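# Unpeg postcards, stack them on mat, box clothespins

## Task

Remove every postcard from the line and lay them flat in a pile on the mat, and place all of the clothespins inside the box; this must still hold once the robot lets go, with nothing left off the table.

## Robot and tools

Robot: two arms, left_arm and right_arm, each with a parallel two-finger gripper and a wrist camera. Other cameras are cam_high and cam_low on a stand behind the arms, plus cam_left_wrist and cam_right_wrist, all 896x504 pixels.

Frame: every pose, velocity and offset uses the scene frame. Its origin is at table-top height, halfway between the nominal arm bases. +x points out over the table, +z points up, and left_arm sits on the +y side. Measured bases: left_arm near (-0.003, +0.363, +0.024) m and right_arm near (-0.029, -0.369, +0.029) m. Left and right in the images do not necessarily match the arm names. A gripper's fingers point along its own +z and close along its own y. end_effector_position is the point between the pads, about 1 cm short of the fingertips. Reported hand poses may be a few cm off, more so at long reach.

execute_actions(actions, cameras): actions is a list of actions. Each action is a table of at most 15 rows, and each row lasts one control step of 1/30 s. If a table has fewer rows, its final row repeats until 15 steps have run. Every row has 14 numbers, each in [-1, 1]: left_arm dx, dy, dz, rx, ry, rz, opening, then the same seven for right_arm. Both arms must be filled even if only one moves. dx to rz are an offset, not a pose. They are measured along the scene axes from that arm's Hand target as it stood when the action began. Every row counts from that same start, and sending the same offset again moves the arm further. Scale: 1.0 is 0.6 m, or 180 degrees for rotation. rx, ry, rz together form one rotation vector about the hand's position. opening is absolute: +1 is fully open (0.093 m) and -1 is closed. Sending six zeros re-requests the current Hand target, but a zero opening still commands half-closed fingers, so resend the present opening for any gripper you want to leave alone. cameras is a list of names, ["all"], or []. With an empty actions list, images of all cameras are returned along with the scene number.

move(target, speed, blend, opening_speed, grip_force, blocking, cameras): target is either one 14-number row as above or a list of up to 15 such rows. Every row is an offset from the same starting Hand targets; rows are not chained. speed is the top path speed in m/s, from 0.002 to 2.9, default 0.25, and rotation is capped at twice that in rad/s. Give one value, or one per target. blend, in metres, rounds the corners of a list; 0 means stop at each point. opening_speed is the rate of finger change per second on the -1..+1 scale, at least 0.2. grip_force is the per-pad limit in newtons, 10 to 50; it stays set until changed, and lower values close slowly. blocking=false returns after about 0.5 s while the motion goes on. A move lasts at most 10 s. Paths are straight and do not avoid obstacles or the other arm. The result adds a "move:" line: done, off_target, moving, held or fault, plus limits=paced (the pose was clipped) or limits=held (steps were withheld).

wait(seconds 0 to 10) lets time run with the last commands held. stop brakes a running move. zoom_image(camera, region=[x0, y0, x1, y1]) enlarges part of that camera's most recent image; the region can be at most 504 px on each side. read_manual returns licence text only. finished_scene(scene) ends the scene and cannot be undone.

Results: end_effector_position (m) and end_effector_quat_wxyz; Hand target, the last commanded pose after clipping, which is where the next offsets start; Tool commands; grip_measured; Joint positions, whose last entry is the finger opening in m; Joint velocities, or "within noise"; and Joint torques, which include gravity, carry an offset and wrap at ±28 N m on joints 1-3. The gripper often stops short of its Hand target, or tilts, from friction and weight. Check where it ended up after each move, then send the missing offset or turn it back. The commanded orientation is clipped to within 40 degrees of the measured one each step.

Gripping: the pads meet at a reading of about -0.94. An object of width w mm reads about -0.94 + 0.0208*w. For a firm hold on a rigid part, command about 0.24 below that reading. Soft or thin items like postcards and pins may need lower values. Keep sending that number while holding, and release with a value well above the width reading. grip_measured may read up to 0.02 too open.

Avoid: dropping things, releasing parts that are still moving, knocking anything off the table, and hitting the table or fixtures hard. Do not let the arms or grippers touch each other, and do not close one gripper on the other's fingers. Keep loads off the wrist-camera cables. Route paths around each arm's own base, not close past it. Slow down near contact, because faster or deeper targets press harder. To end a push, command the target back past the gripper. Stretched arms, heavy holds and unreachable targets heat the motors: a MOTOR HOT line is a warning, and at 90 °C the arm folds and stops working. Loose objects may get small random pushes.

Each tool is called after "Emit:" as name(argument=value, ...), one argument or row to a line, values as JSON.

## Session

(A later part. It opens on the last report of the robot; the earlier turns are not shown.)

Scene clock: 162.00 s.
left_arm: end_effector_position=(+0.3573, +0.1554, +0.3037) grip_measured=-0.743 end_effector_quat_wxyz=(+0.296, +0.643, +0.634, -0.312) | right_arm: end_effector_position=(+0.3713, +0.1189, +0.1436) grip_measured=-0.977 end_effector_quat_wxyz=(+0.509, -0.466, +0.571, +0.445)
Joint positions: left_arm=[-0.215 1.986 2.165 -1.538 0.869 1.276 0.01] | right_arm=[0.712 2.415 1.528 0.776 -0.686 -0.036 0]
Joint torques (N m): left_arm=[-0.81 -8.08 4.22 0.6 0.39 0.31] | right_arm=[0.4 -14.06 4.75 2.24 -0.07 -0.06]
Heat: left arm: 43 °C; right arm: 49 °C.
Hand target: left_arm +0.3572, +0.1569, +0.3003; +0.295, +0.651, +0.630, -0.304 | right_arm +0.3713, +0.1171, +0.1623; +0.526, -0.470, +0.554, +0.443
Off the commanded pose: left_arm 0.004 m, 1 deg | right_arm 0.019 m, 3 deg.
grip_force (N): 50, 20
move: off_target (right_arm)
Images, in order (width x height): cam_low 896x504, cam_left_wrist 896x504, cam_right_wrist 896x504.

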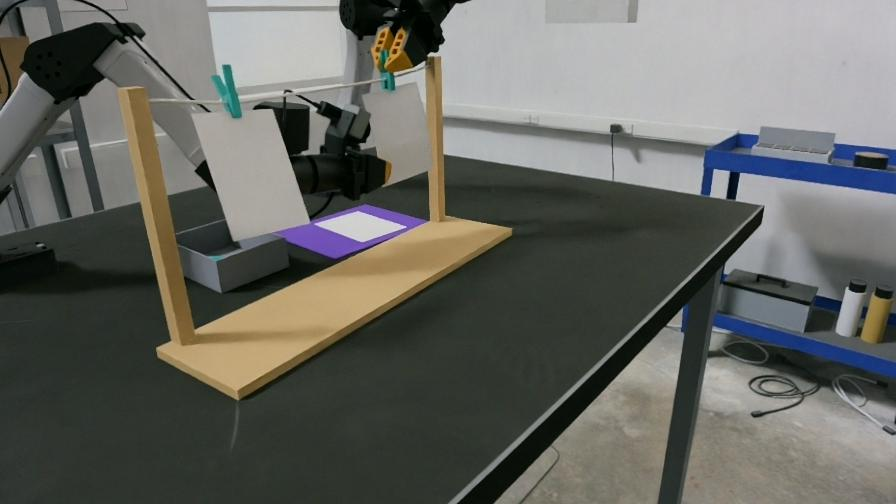

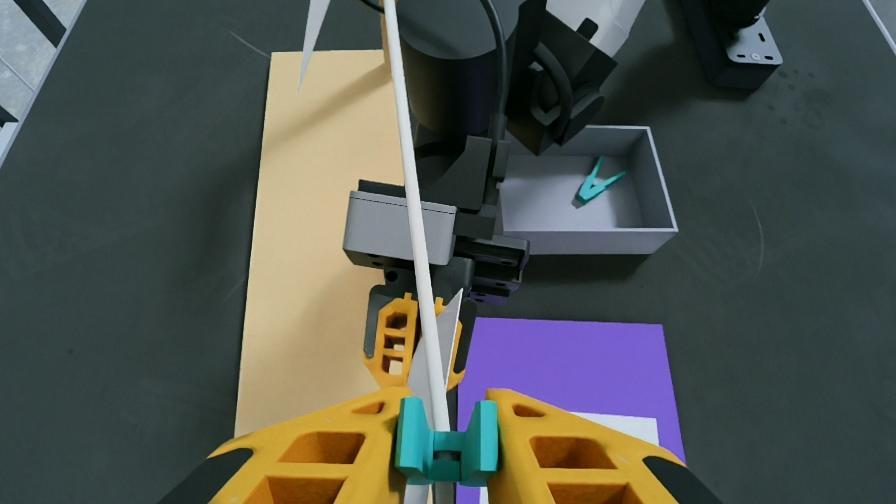

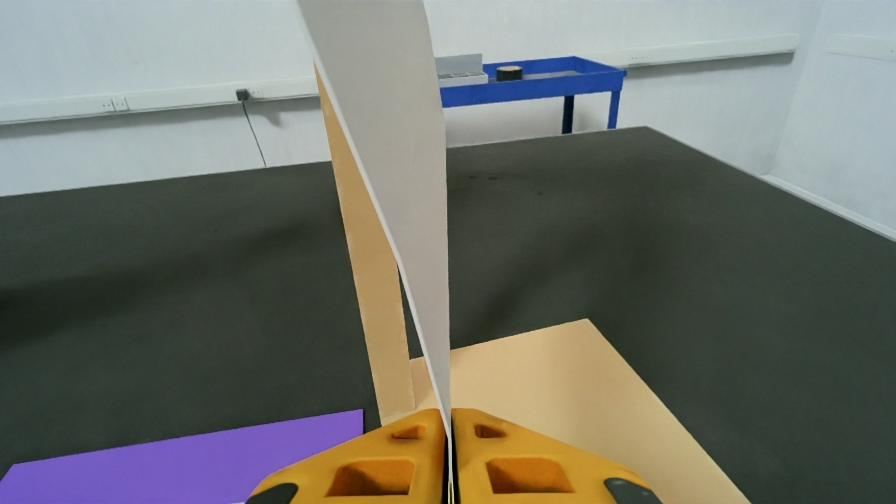

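Emit:
move(
  target=[
    [0, 0, -0.007, 0, 0, 0, -0.9, 0, 0, 0, 0, 0, 0, -1],
    [0, 0, -0.007, 0, 0, 0, -0.9, -0.005, 0, -0.05, 0, 0, 0, -1],
  ],
  cameras=["cam_left_wrist","cam_low","cam_right_wrist"],
  speed=0.06,
)

Emit:
zoom_image(
  camera="cam_low",
  region=[340, 30, 440, 120],
)

Scene clock: 164.47 s.
left_arm: end_effector_position=(+0.3561, +0.1556, +0.2969) grip_measured=-0.758 end_effector_quat_wxyz=(+0.288, +0.641, +0.637, -0.317) | right_arm: end_effector_position=(+0.3677, +0.1158, +0.1137) grip_measured=-0.977 end_effector_quat_wxyz=(+0.494, -0.465, +0.585, +0.445)
Joint positions: left_arm=[-0.215 1.986 2.139 -1.533 0.869 1.277 0.009] | right_arm=[0.712 2.456 1.502 0.802 -0.686 -0.036 0]
Joint torques (N m): left_arm=[-0.81 -8.7 4.03 0.73 0.4 0.31] | right_arm=[0.7 -12.34 4.68 2.8 -0.03 -0.07]
Heat: left arm: 43 °C; right arm: 49 °C.
Hand target: left_arm +0.3572, +0.1569, +0.2961; +0.295, +0.651, +0.630, -0.304 | right_arm +0.3683, +0.1171, +0.1323; +0.526, -0.470, +0.554, +0.443
Off the commanded pose: left_arm 0.002 m, 2 deg | right_arm 0.019 m, 5 deg.
grip_force (N): 50, 20
move: off_target (right_arm)
Images, in order (width x height): cam_low 896x504, cam_left_wrist 896x504, cam_right_wrist 896x504.

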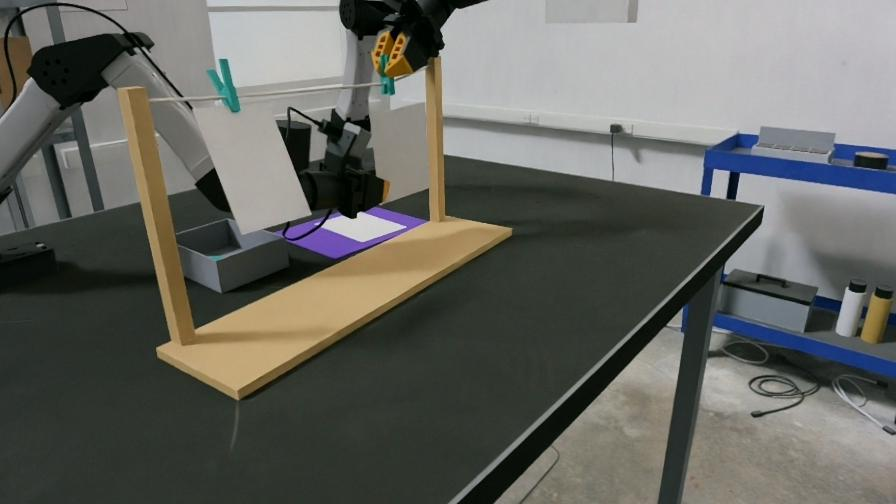

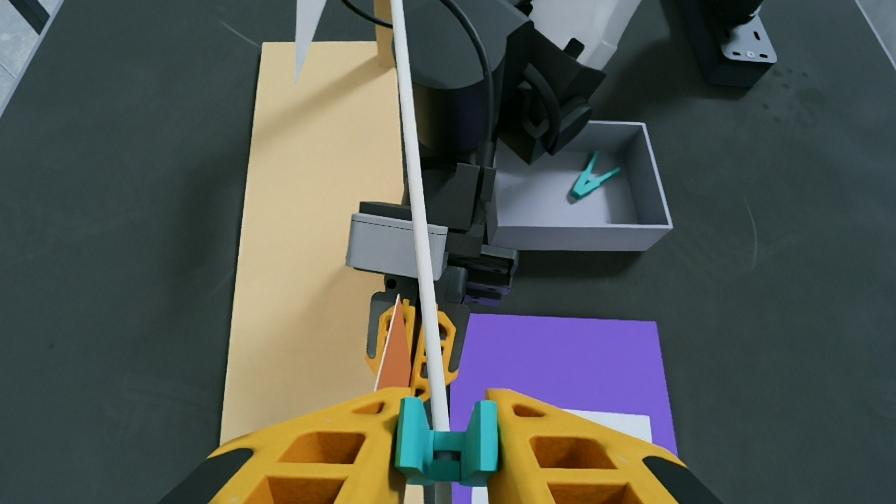

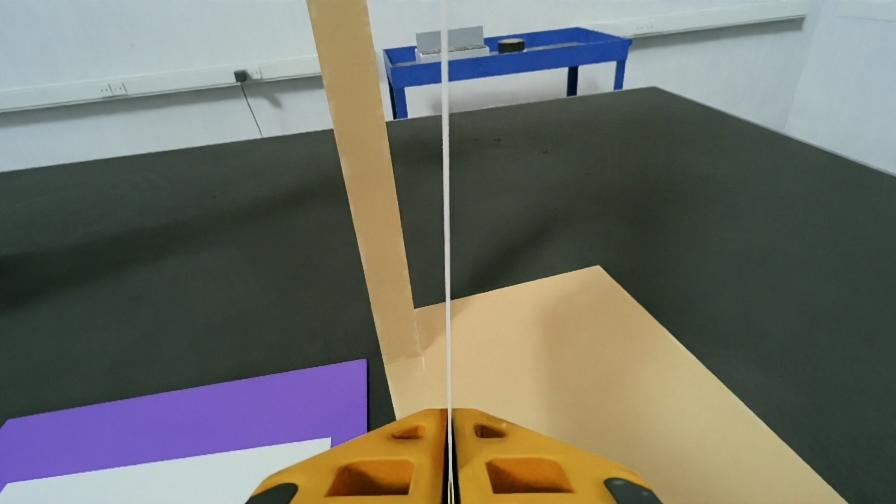

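Scaled by 5.040 from the camera's 896x504 image, which has a finer 1280x720 frame.

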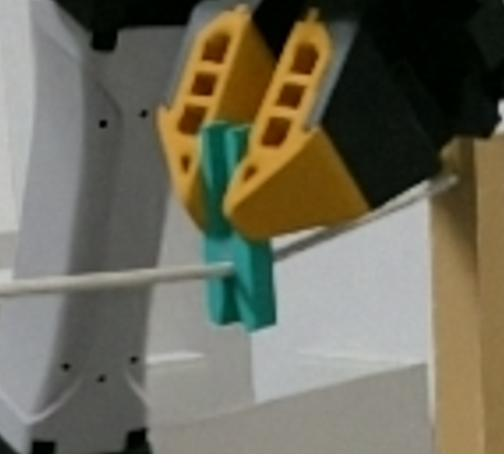

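Emit:
move(
  target=[
    [-0.02,0.04,0.08,0,0,0,-0.9,0,0,0,0,0,0,-1],
    [-0.03,0.12,0.13,0,0,0,-0.9,0,0,0,0,0,0,-1],
  ],
  speed=0.12,
  blend=[0.02,0],
  cameras=["all"],
)

Scene clock: 167.27 s.
left_arm: end_effector_position=(+0.3534, +0.2338, +0.3629) grip_measured=-0.758 end_effector_quat_wxyz=(+0.384, +0.593, +0.665, -0.241) | right_arm: end_effector_position=(+0.3677, +0.1158, +0.1140) grip_measured=-0.977 end_effector_quat_wxyz=(+0.494, -0.465, +0.584, +0.445)
Joint positions: left_arm=[-0.002 1.799 2.128 -1.539 0.891 1.285 0.009] | right_arm=[0.712 2.456 1.502 0.803 -0.686 -0.036 0]
Joint torques (N m): left_arm=[-0.31 -8.95 4.1 0.6 0.95 0.31] | right_arm=[0.73 -12.3 4.71 2.8 -0.04 -0.08]
Heat: left arm: 43 °C; right arm: 49 °C.
Hand target: left_arm +0.3392, +0.2289, +0.3741; +0.295, +0.651, +0.630, -0.304 | right_arm +0.3683, +0.1171, +0.1323; +0.526, -0.470, +0.554, +0.443
Off the commanded pose: left_arm 0.019 m, 15 deg | right_arm 0.018 m, 5 deg.
joint sent to its limit (left arm) — joint 4 (wrist pitch), lower limit. The joint targets are off in position and orientation.
grip_force (N): 50, 20
move: off_target (left_arm, right_arm)

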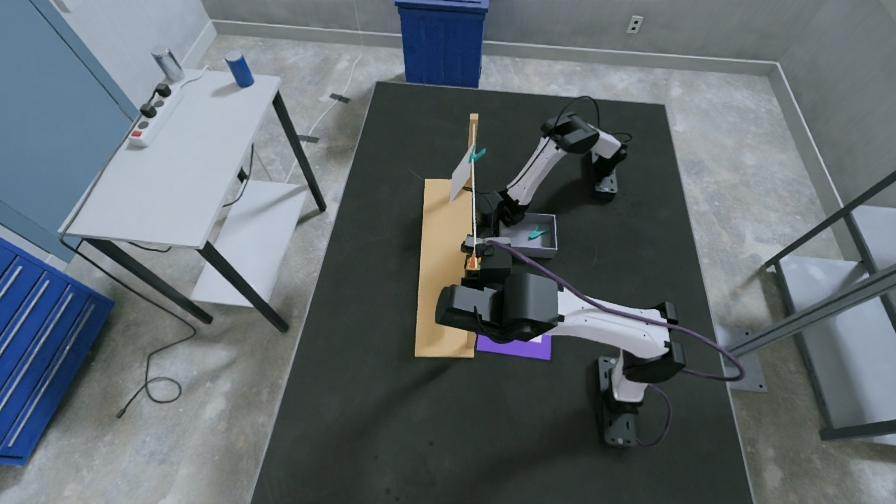

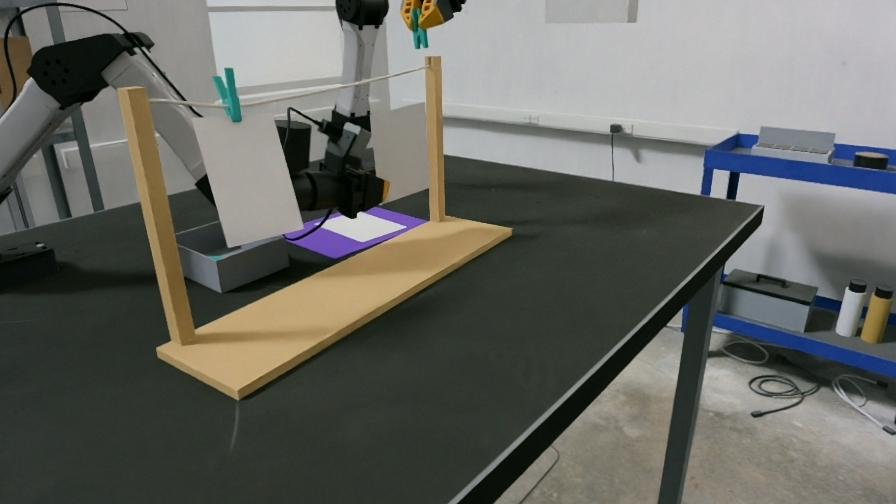

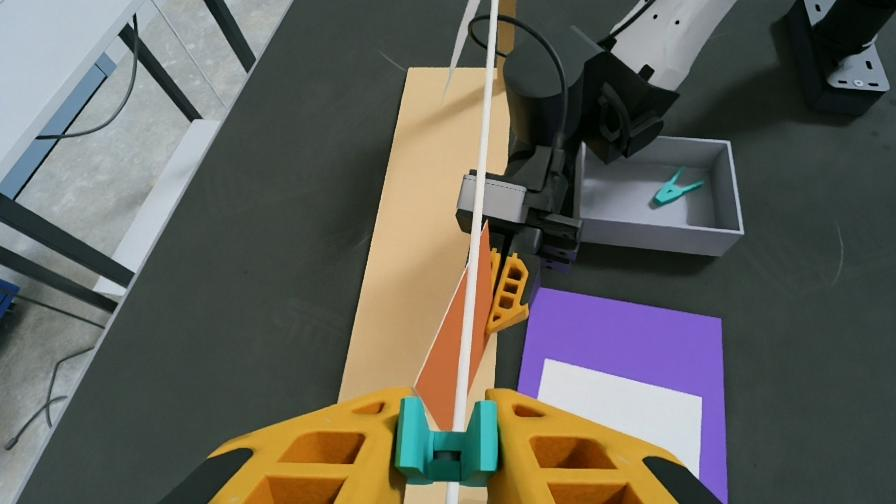

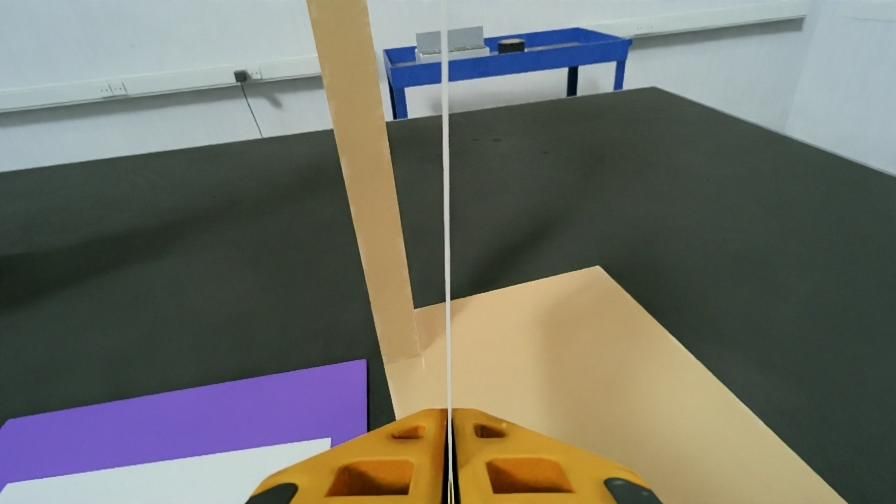

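Emit:
move(
  target=[
    [-0.1,0.06,0.1,-0.03,-0.03,0.15,-0.9,-0.06,0,0,0,0,0,-1],
    [-0.232,0.035,0.1,-0.081,-0.078,0.43,-0.9,-0.2,-0.03,0.08,0,0,0,-1],
  ],
  speed=0.15,
  blend=[0.02,0],
  cameras=["all"],
)

Scene clock: 172.67 s.
left_arm: end_effector_position=(+0.1972, +0.2486, +0.4358) grip_measured=-0.758 end_effector_quat_wxyz=(+0.563, +0.119, +0.816, -0.059) | right_arm: end_effector_position=(+0.2466, +0.0991, +0.1430) grip_measured=-0.977 end_effector_quat_wxyz=(+0.482, -0.479, +0.587, +0.439)
Joint positions: left_arm=[-1.018 0.897 1.492 -1.085 -0.7 -0.29 0.009] | right_arm=[0.878 2.103 1.014 0.915 -0.537 -0.036 0]
Joint torques (N m): left_arm=[-0.94 0.8 4.72 1.76 -0.52 -0.1] | right_arm=[0.62 -12.89 4.1 2.82 0.15 0.08]
Heat: left arm: 42 °C; right arm: 49 °C.
Hand target: left_arm +0.2000, +0.2499, +0.4341; +0.562, +0.107, +0.818, -0.050 | right_arm +0.2483, +0.0991, +0.1803; +0.526, -0.470, +0.554, +0.443
Off the commanded pose: left_arm 0.003 m, 2 deg | right_arm 0.037 m, 6 deg.
grip_force (N): 50, 20
move: off_target (right_arm)

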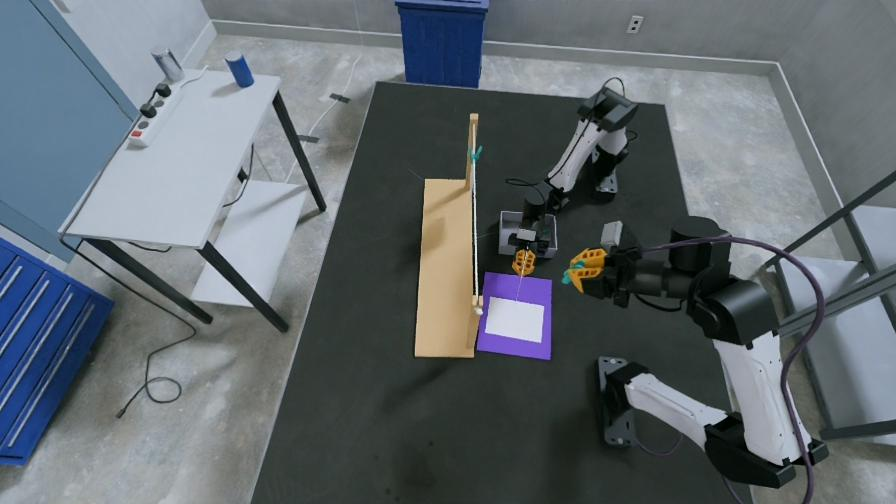

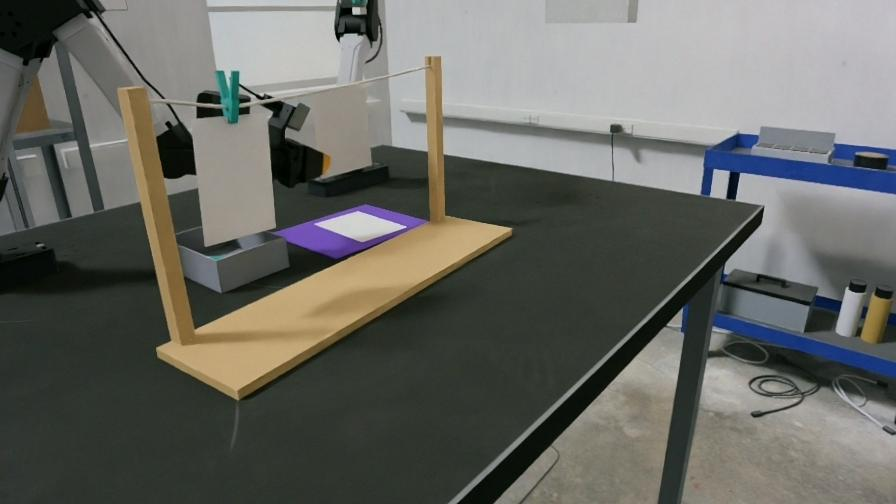

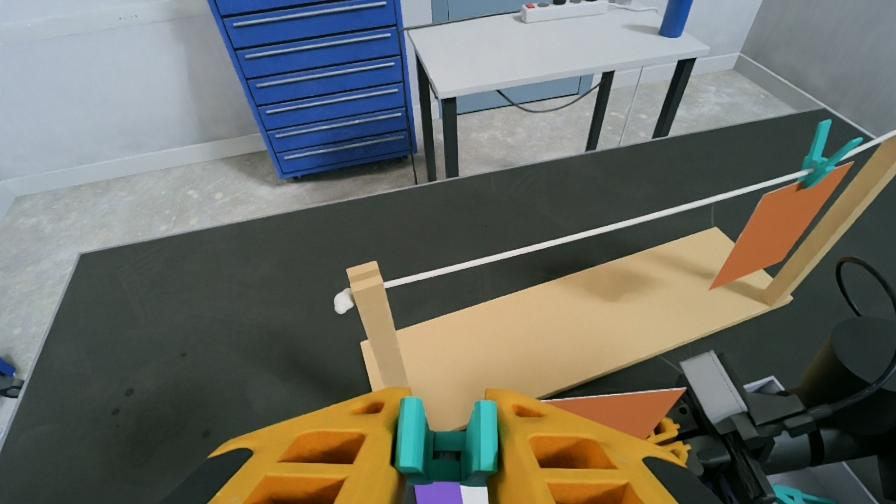

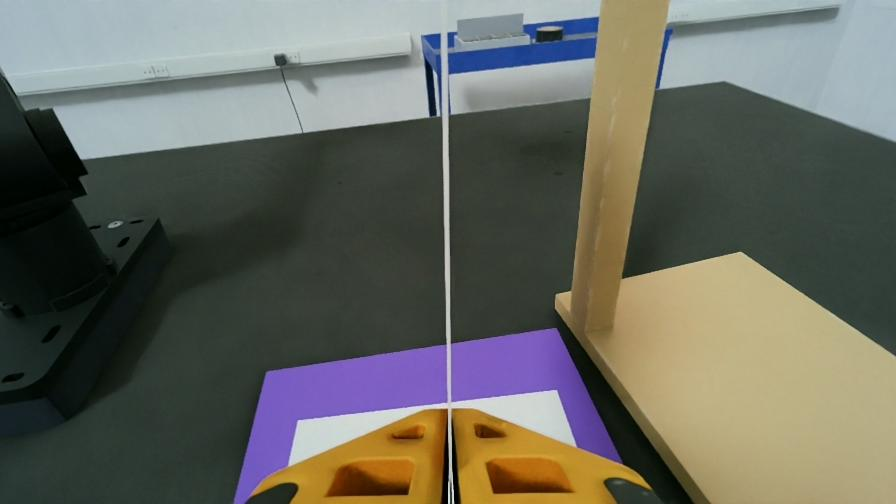

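Emit:
move(
  target=[
    [0,0,0,0,0,0,-0.9,0.04,0.0,0.14,0,0,0,-1],
    [0,0,0,0,0,0,-0.9,0.06,0.03,0.16,-0.18,-0.467,0.206,-1],
  ],
  speed=0.25,
  blend=[0.03,0],
  cameras=["all"],
)

Scene clock: 177.90 s.
left_arm: end_effector_position=(+0.1973, +0.2488, +0.4359) grip_measured=-0.758 end_effector_quat_wxyz=(+0.563, +0.118, +0.816, -0.059) | right_arm: end_effector_position=(+0.2824, +0.1179, +0.2609) grip_measured=-0.977 end_effector_quat_wxyz=(-0.459, +0.888, -0.006, -0.014)
Joint positions: left_arm=[-1.018 0.897 1.492 -1.085 -0.702 -0.292 0.009] | right_arm=[0.836 2.174 2.132 -0.731 -0.594 -2.033 0]
Joint torques (N m): left_arm=[-0.96 0.77 4.7 1.78 -0.54 -0.11] | right_arm=[0.68 -10.86 9.81 1.4 -0.04 -0.07]
Heat: left arm: 42 °C; right arm: 49 °C.
Hand target: left_arm +0.2000, +0.2499, +0.4341; +0.562, +0.107, +0.818, -0.050 | right_arm +0.2843, +0.1171, +0.2763; -0.462, +0.887, -0.001, +0.000
Off the commanded pose: left_arm 0.003 m, 2 deg | right_arm 0.015 m, 2 deg.
grip_force (N): 50, 20
move: off_target (right_arm)

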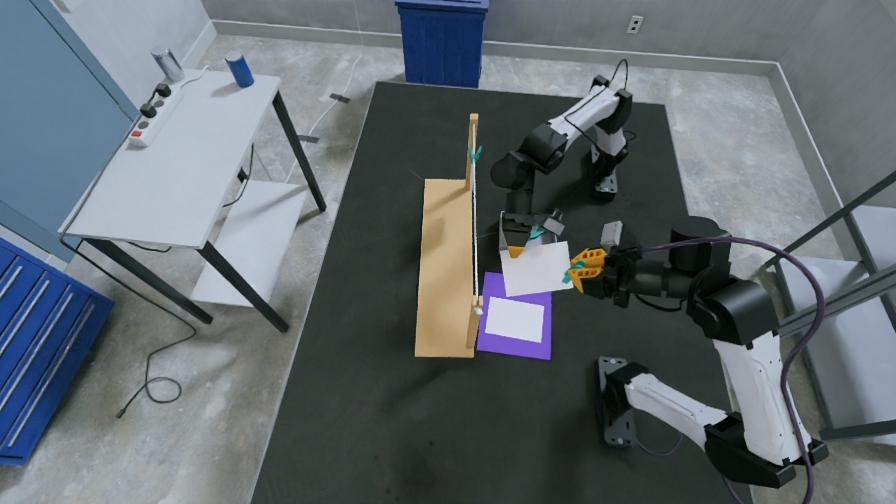

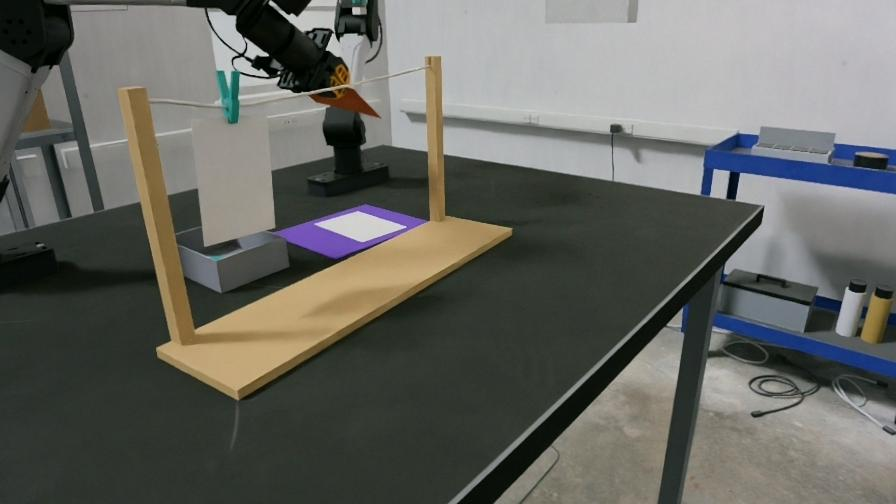

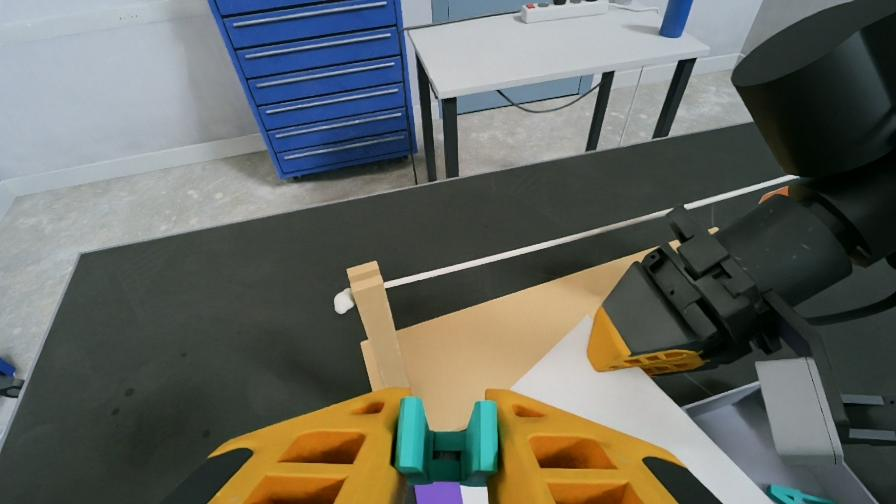

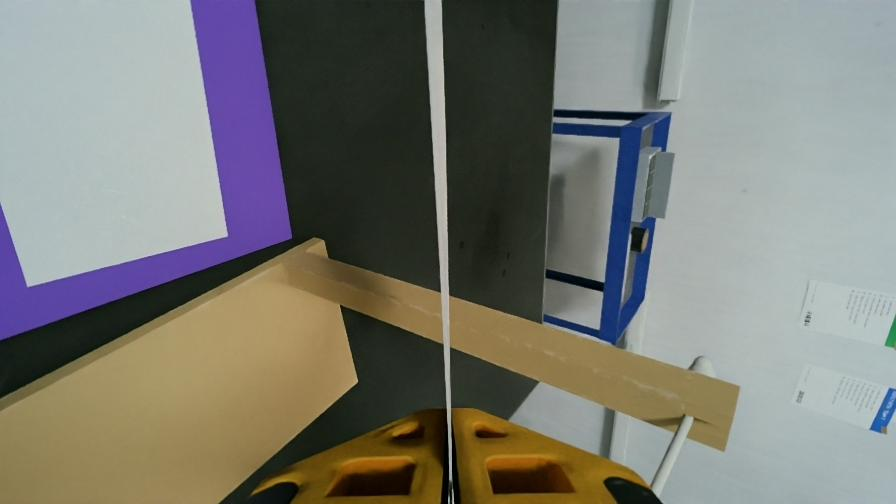

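Emit:
zoom_image(
  camera="cam_high",
  region=[440, 200, 620, 370],
)

Emit:
zoom_image(
  camera="cam_low",
  region=[220, 40, 440, 260],
)

Scaled by 2.800 from the camera's 896x504 image, which has a finer 1280x720 frame.

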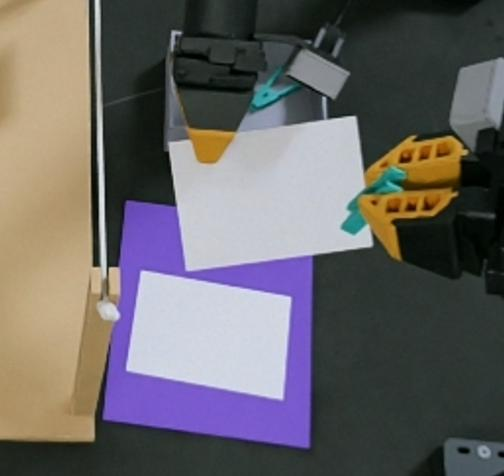

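Scaled by 2.291 from the camera's 896x504 image, which has a finer 1280x720 frame.

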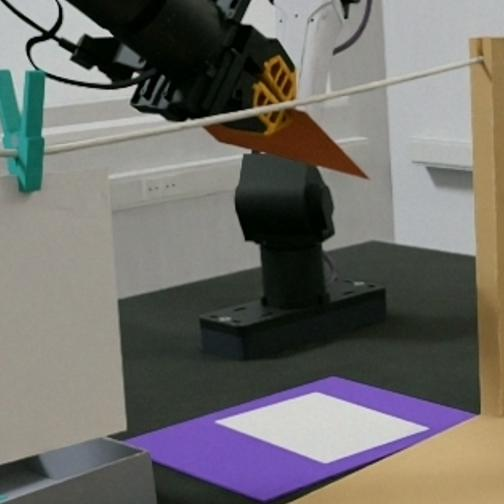

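Emit:
move(
  target=[
    [0,0,0,0,0,0,-0.9,-0.004,0.04,-0.24,-0.0217,0.0015,-0.044,-1],
  ],
  speed=0.2,
  cameras=["cam_high","cam_low"],
)

Emit:
zoom_image(
  camera="cam_high",
  region=[440, 200, 620, 370],
)

Emit:
zoom_image(
  camera="cam_low",
  region=[220, 40, 440, 260],
)

Scene clock: 180.43 s.
left_arm: end_effector_position=(+0.1973, +0.2488, +0.4359) grip_measured=-0.758 end_effector_quat_wxyz=(+0.563, +0.118, +0.816, -0.059) | right_arm: end_effector_position=(+0.2728, +0.1344, +0.1166) grip_measured=-0.977 end_effector_quat_wxyz=(-0.405, +0.912, -0.059, +0.009)
Joint positions: left_arm=[-1.018 0.897 1.492 -1.085 -0.702 -0.292 0.009] | right_arm=[0.915 2.24 1.735 -0.316 -0.41 -1.933 0]
Joint torques (N m): left_arm=[-0.99 0.79 4.66 1.78 -0.53 -0.11] | right_arm=[0.42 -12.22 5.6 2.28 -0.01 0.21]
Heat: left arm: 42 °C; right arm: 49 °C.
Hand target: left_arm +0.2000, +0.2499, +0.4341; +0.562, +0.107, +0.818, -0.050 | right_arm +0.2819, +0.1411, +0.1323; -0.430, +0.900, -0.063, +0.030
Off the commanded pose: left_arm 0.003 m, 2 deg | right_arm 0.019 m, 4 deg.
grip_force (N): 50, 20
move: off_target (right_arm)
Images, in order (width x height): cam_high 896x504, cam_low 896x504.

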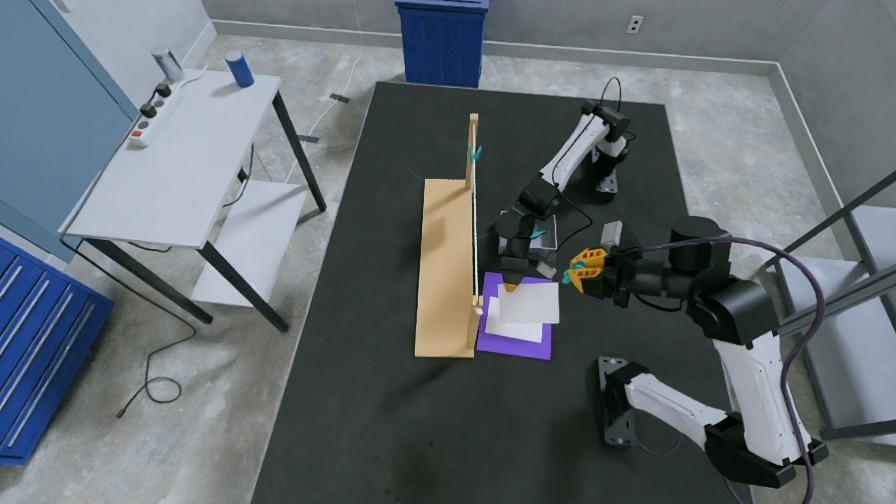

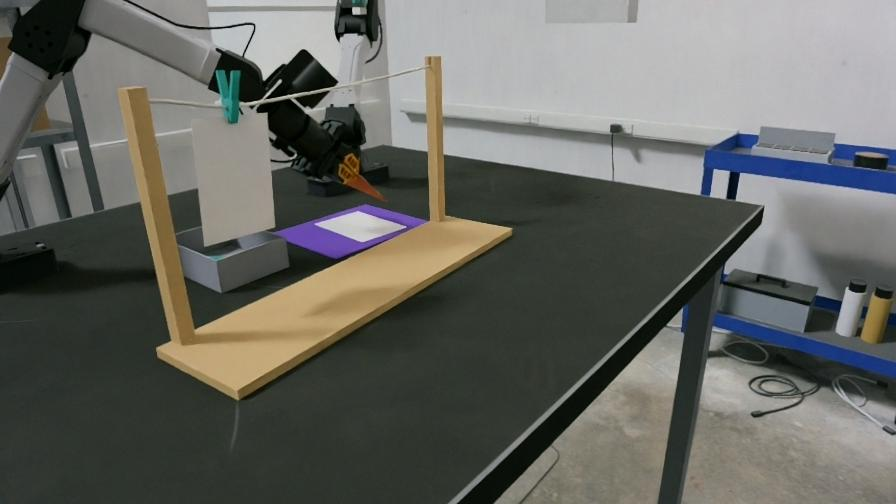

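Scaled by 2.800 from the camera's 896x504 image, which has a finer 1280x720 frame.

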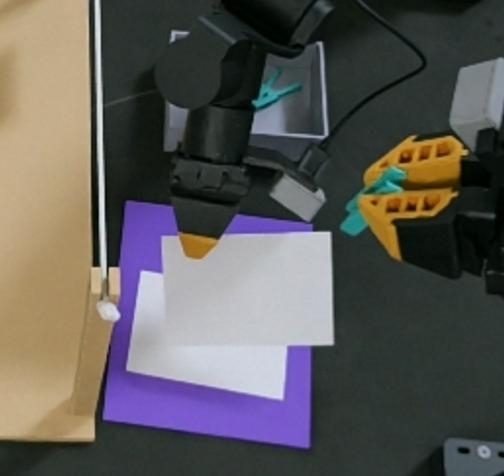

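Scaled by 2.291 from the camera's 896x504 image, which has a finer 1280x720 frame.

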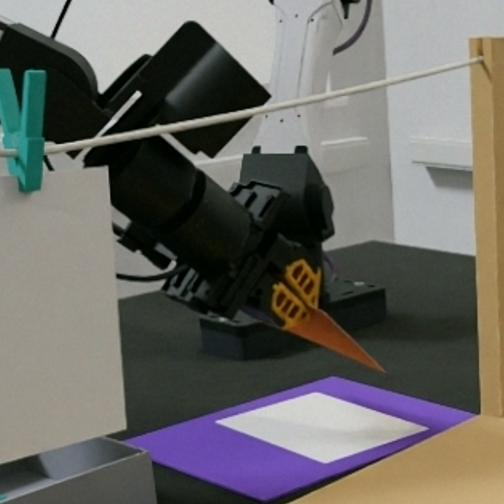

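Emit:
move(
  target=[
    [0,0,0,0,0,0,-0.9,0.03,0.024,-0.09,0,0,0,-1],
  ],
  speed=0.12,
  cameras=["cam_high","cam_low"],
)

Emit:
zoom_image(
  camera="cam_high",
  region=[440, 200, 620, 370],
)

Emit:
zoom_image(
  camera="cam_low",
  region=[220, 40, 440, 260],
)

Scene clock: 182.17 s.
left_arm: end_effector_position=(+0.1973, +0.2488, +0.4359) grip_measured=-0.758 end_effector_quat_wxyz=(+0.563, +0.118, +0.816, -0.059) | right_arm: end_effector_position=(+0.2865, +0.1492, +0.0685) grip_measured=-0.977 end_effector_quat_wxyz=(-0.415, +0.908, -0.057, +0.016)
Joint positions: left_arm=[-1.018 0.897 1.492 -1.085 -0.702 -0.292 0.009] | right_arm=[0.911 2.37 1.744 -0.171 -0.41 -1.933 0]
Joint torques (N m): left_arm=[-0.94 0.85 4.71 1.77 -0.53 -0.11] | right_arm=[-0.36 -10.73 8.58 1.94 -0.06 0.12]
Heat: left arm: 42 °C; right arm: 49 °C.
Hand target: left_arm +0.2000, +0.2499, +0.4341; +0.562, +0.107, +0.818, -0.050 | right_arm +0.2999, +0.1555, +0.0783; -0.430, +0.900, -0.063, +0.030
Off the commanded pose: left_arm 0.003 m, 2 deg | right_arm 0.018 m, 3 deg.
grip_force (N): 50, 20
move: off_target (right_arm)
Images, in order (width x height): cam_high 896x504, cam_low 896x504.

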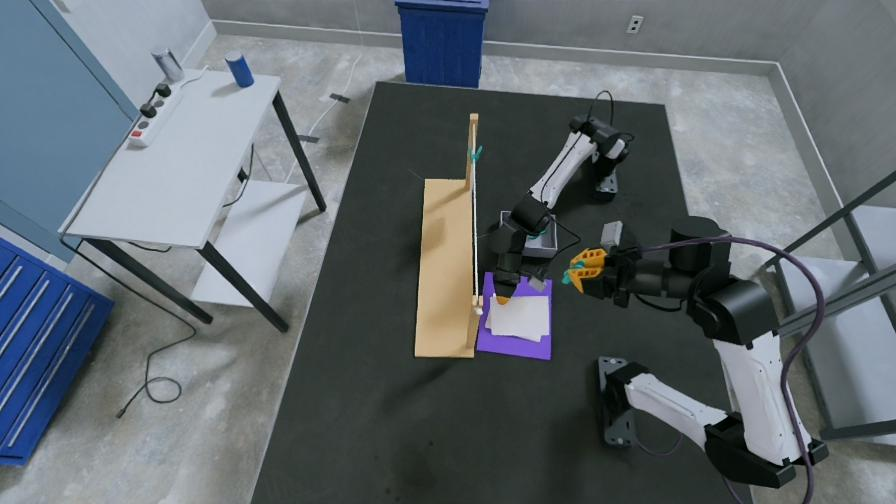

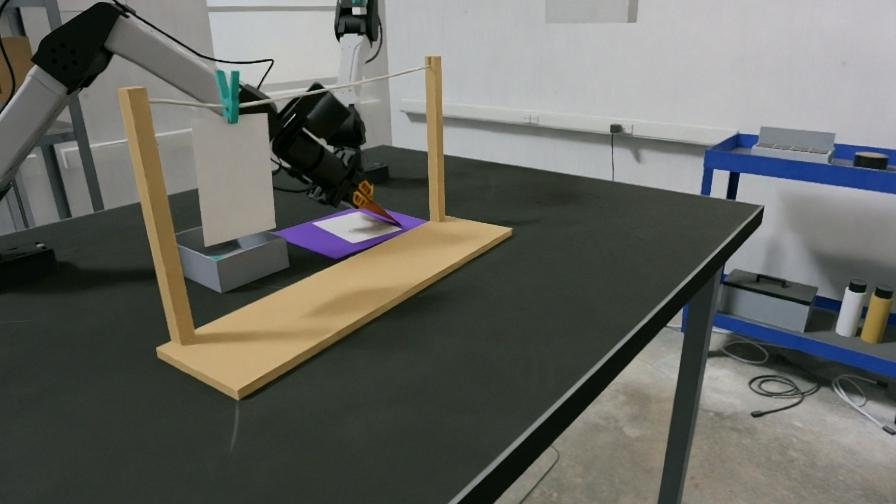

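Scaled by 2.800 from the camera's 896x504 image, which has a finer 1280x720 frame.

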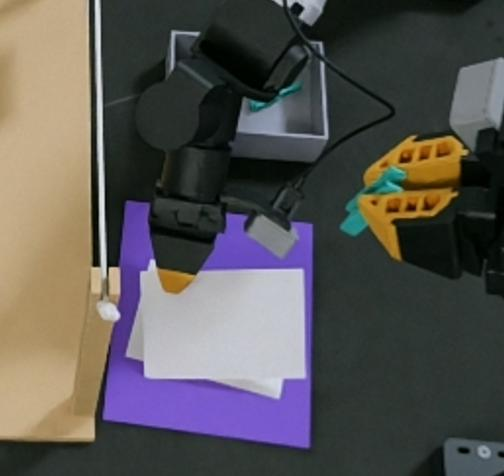

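Scaled by 2.291 from the camera's 896x504 image, which has a finer 1280x720 frame.

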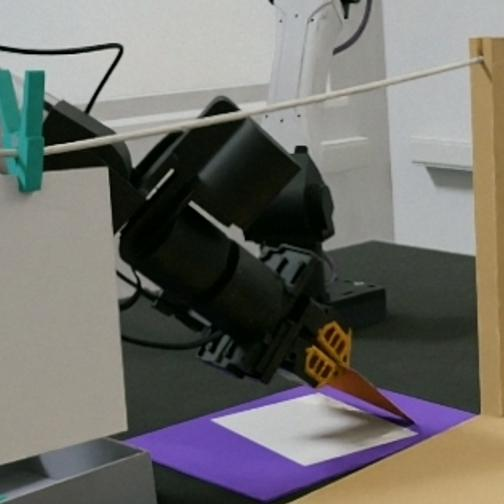

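Emit:
move(
  target=[
    [0,0,0,0,0,0,-0.9,0.008,0.006,-0.022,0,0,0,-1],
  ],
  speed=0.08,
  cameras=["cam_high","cam_low"],
)

Emit:
zoom_image(
  camera="cam_high",
  region=[440, 200, 620, 370],
)

Emit:
zoom_image(
  camera="cam_low",
  region=[220, 40, 440, 260],
)

Scene clock: 183.33 s.
left_arm: end_effector_position=(+0.1973, +0.2488, +0.4359) grip_measured=-0.758 end_effector_quat_wxyz=(+0.563, +0.118, +0.816, -0.059) | right_arm: end_effector_position=(+0.2920, +0.1580, +0.0652) grip_measured=-0.977 end_effector_quat_wxyz=(-0.428, +0.902, -0.052, +0.019)
Joint positions: left_arm=[-1.018 0.897 1.492 -1.085 -0.702 -0.292 0.009] | right_arm=[0.91 2.407 1.773 -0.132 -0.422 -1.933 0]
Joint torques (N m): left_arm=[-0.96 0.77 4.68 1.76 -0.53 -0.11] | right_arm=[-0.29 -10.35 8.08 1.79 -0.09 0.11]
Heat: left arm: 42 °C; right arm: 49 °C.
Hand target: left_arm +0.2000, +0.2499, +0.4341; +0.562, +0.107, +0.818, -0.050 | right_arm +0.3047, +0.1591, +0.0651; -0.430, +0.900, -0.063, +0.030
Off the commanded pose: left_arm 0.003 m, 2 deg | right_arm 0.013 m, 2 deg.
grip_force (N): 50, 20
move: off_target (right_arm)
Images, in order (width x height): cam_high 896x504, cam_low 896x504.

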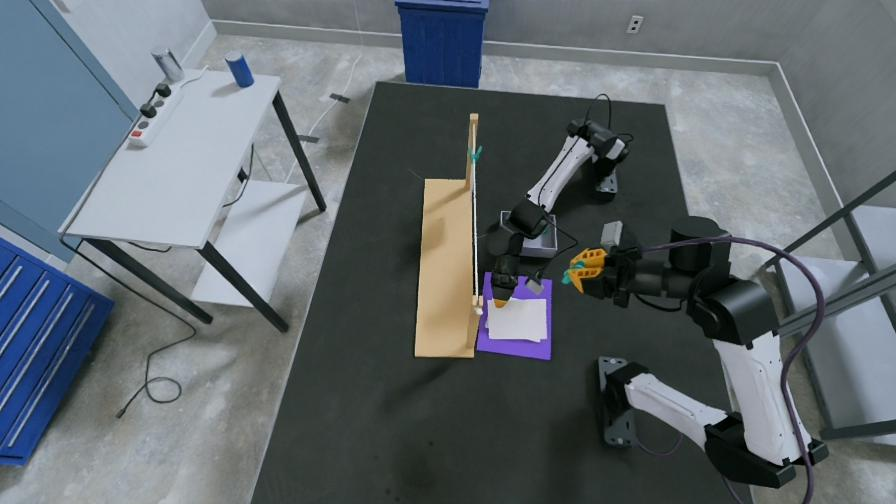

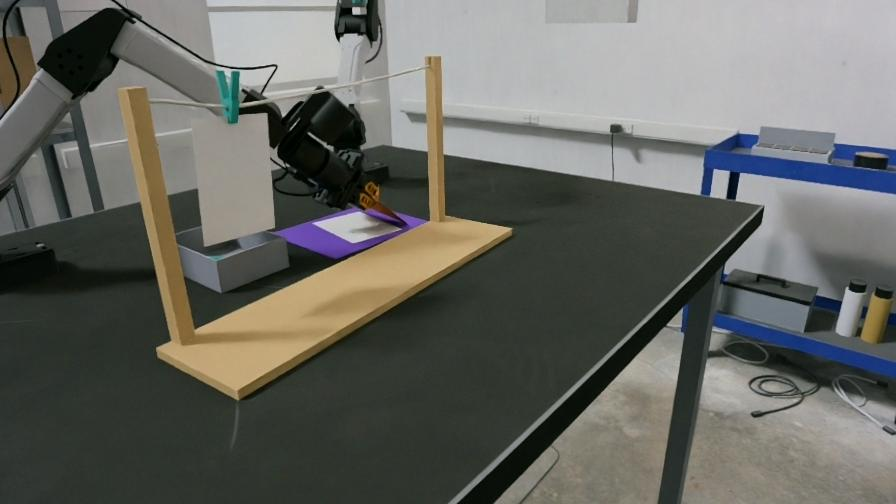

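Scaled by 2.800 from the camera's 896x504 image, which has a finer 1280x720 frame.

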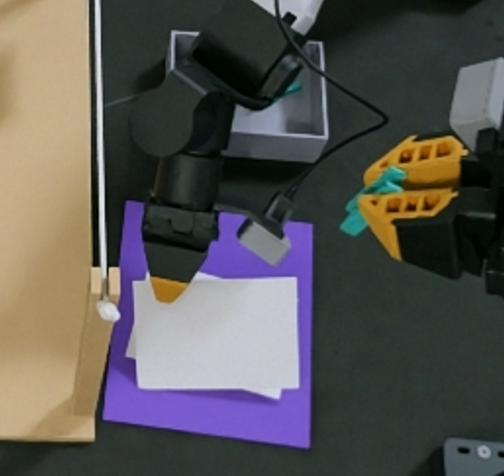

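Scaled by 2.291 from the camera's 896x504 image, which has a finer 1280x720 frame.

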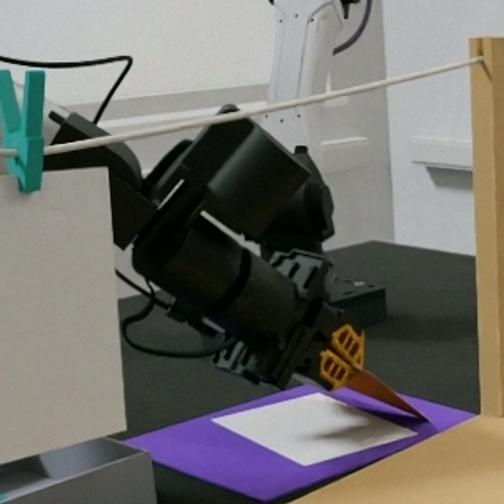

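Emit:
move(
  target=[
    [0,0,0,0,0,0,-0.9,0.0,-0.006,-0.022,0,0,0,-1],
  ],
  speed=0.08,
  cameras=["cam_high","cam_low"],
)

Emit:
zoom_image(
  camera="cam_low",
  region=[220, 40, 440, 260],
)

Scene clock: 184.43 s.
left_arm: end_effector_position=(+0.1973, +0.2488, +0.4359) grip_measured=-0.758 end_effector_quat_wxyz=(+0.563, +0.118, +0.816, -0.059) | right_arm: end_effector_position=(+0.2951, +0.1620, +0.0642) grip_measured=-0.977 end_effector_quat_wxyz=(-0.438, +0.897, -0.049, +0.026)
Joint positions: left_arm=[-1.018 0.897 1.492 -1.085 -0.702 -0.292 0.009] | right_arm=[0.91 2.419 1.773 -0.094 -0.422 -1.933 0]
Joint torques (N m): left_arm=[-0.94 0.77 4.72 1.76 -0.53 -0.11] | right_arm=[-0.58 -10.63 4.96 1.9 -0.13 0.09]
Heat: left arm: 42 °C; right arm: 49 °C.
Hand target: left_arm +0.2000, +0.2499, +0.4341; +0.562, +0.107, +0.818, -0.050 | right_arm +0.3047, +0.1555, +0.0519; -0.430, +0.900, -0.063, +0.030
Off the commanded pose: left_arm 0.003 m, 2 deg | right_arm 0.017 m, 2 deg.
grip_force (N): 50, 20
move: off_target (right_arm)
Images, in order (width x height): cam_high 896x504, cam_low 896x504.

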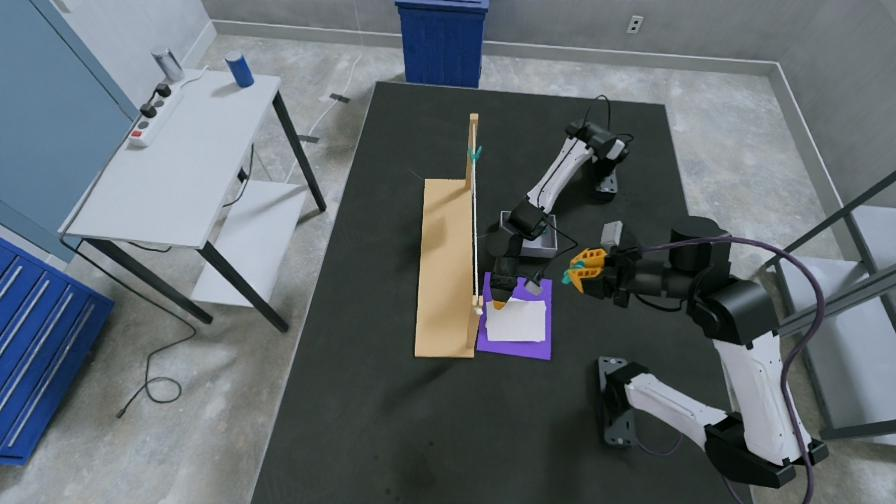

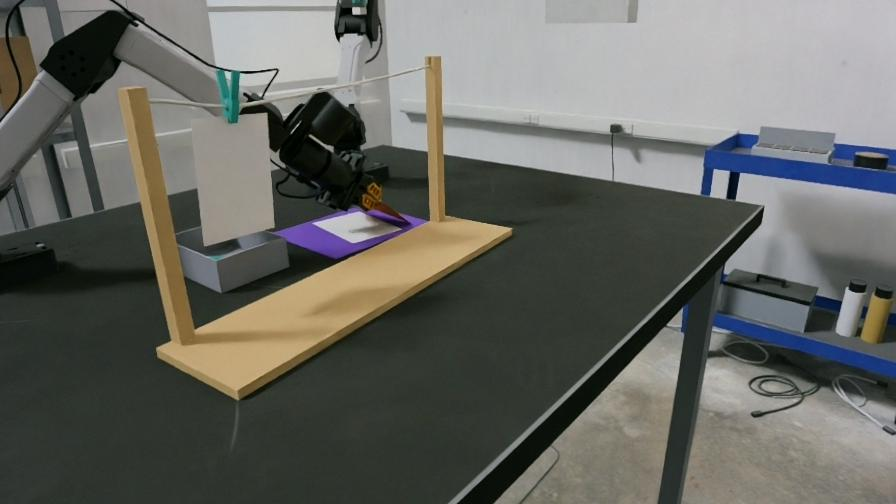

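Scaled by 2.291 from the camera's 896x504 image, which has a finer 1280x720 frame.

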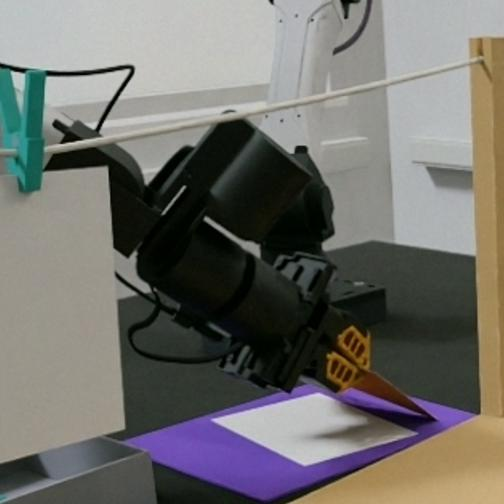

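Emit:
zoom_image(
  camera="cam_high",
  region=[440, 200, 620, 370],
)

Scaled by 2.800 from the camera's 896x504 image, which has a finer 1280x720 frame.

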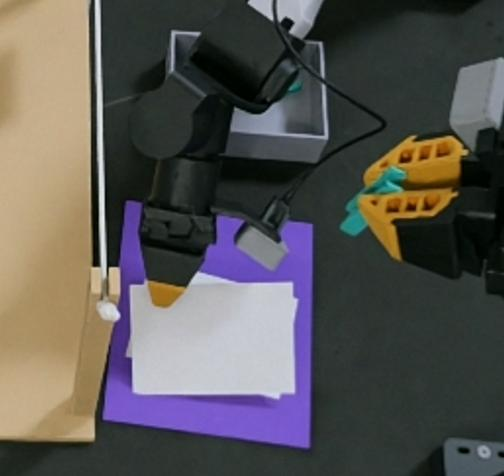

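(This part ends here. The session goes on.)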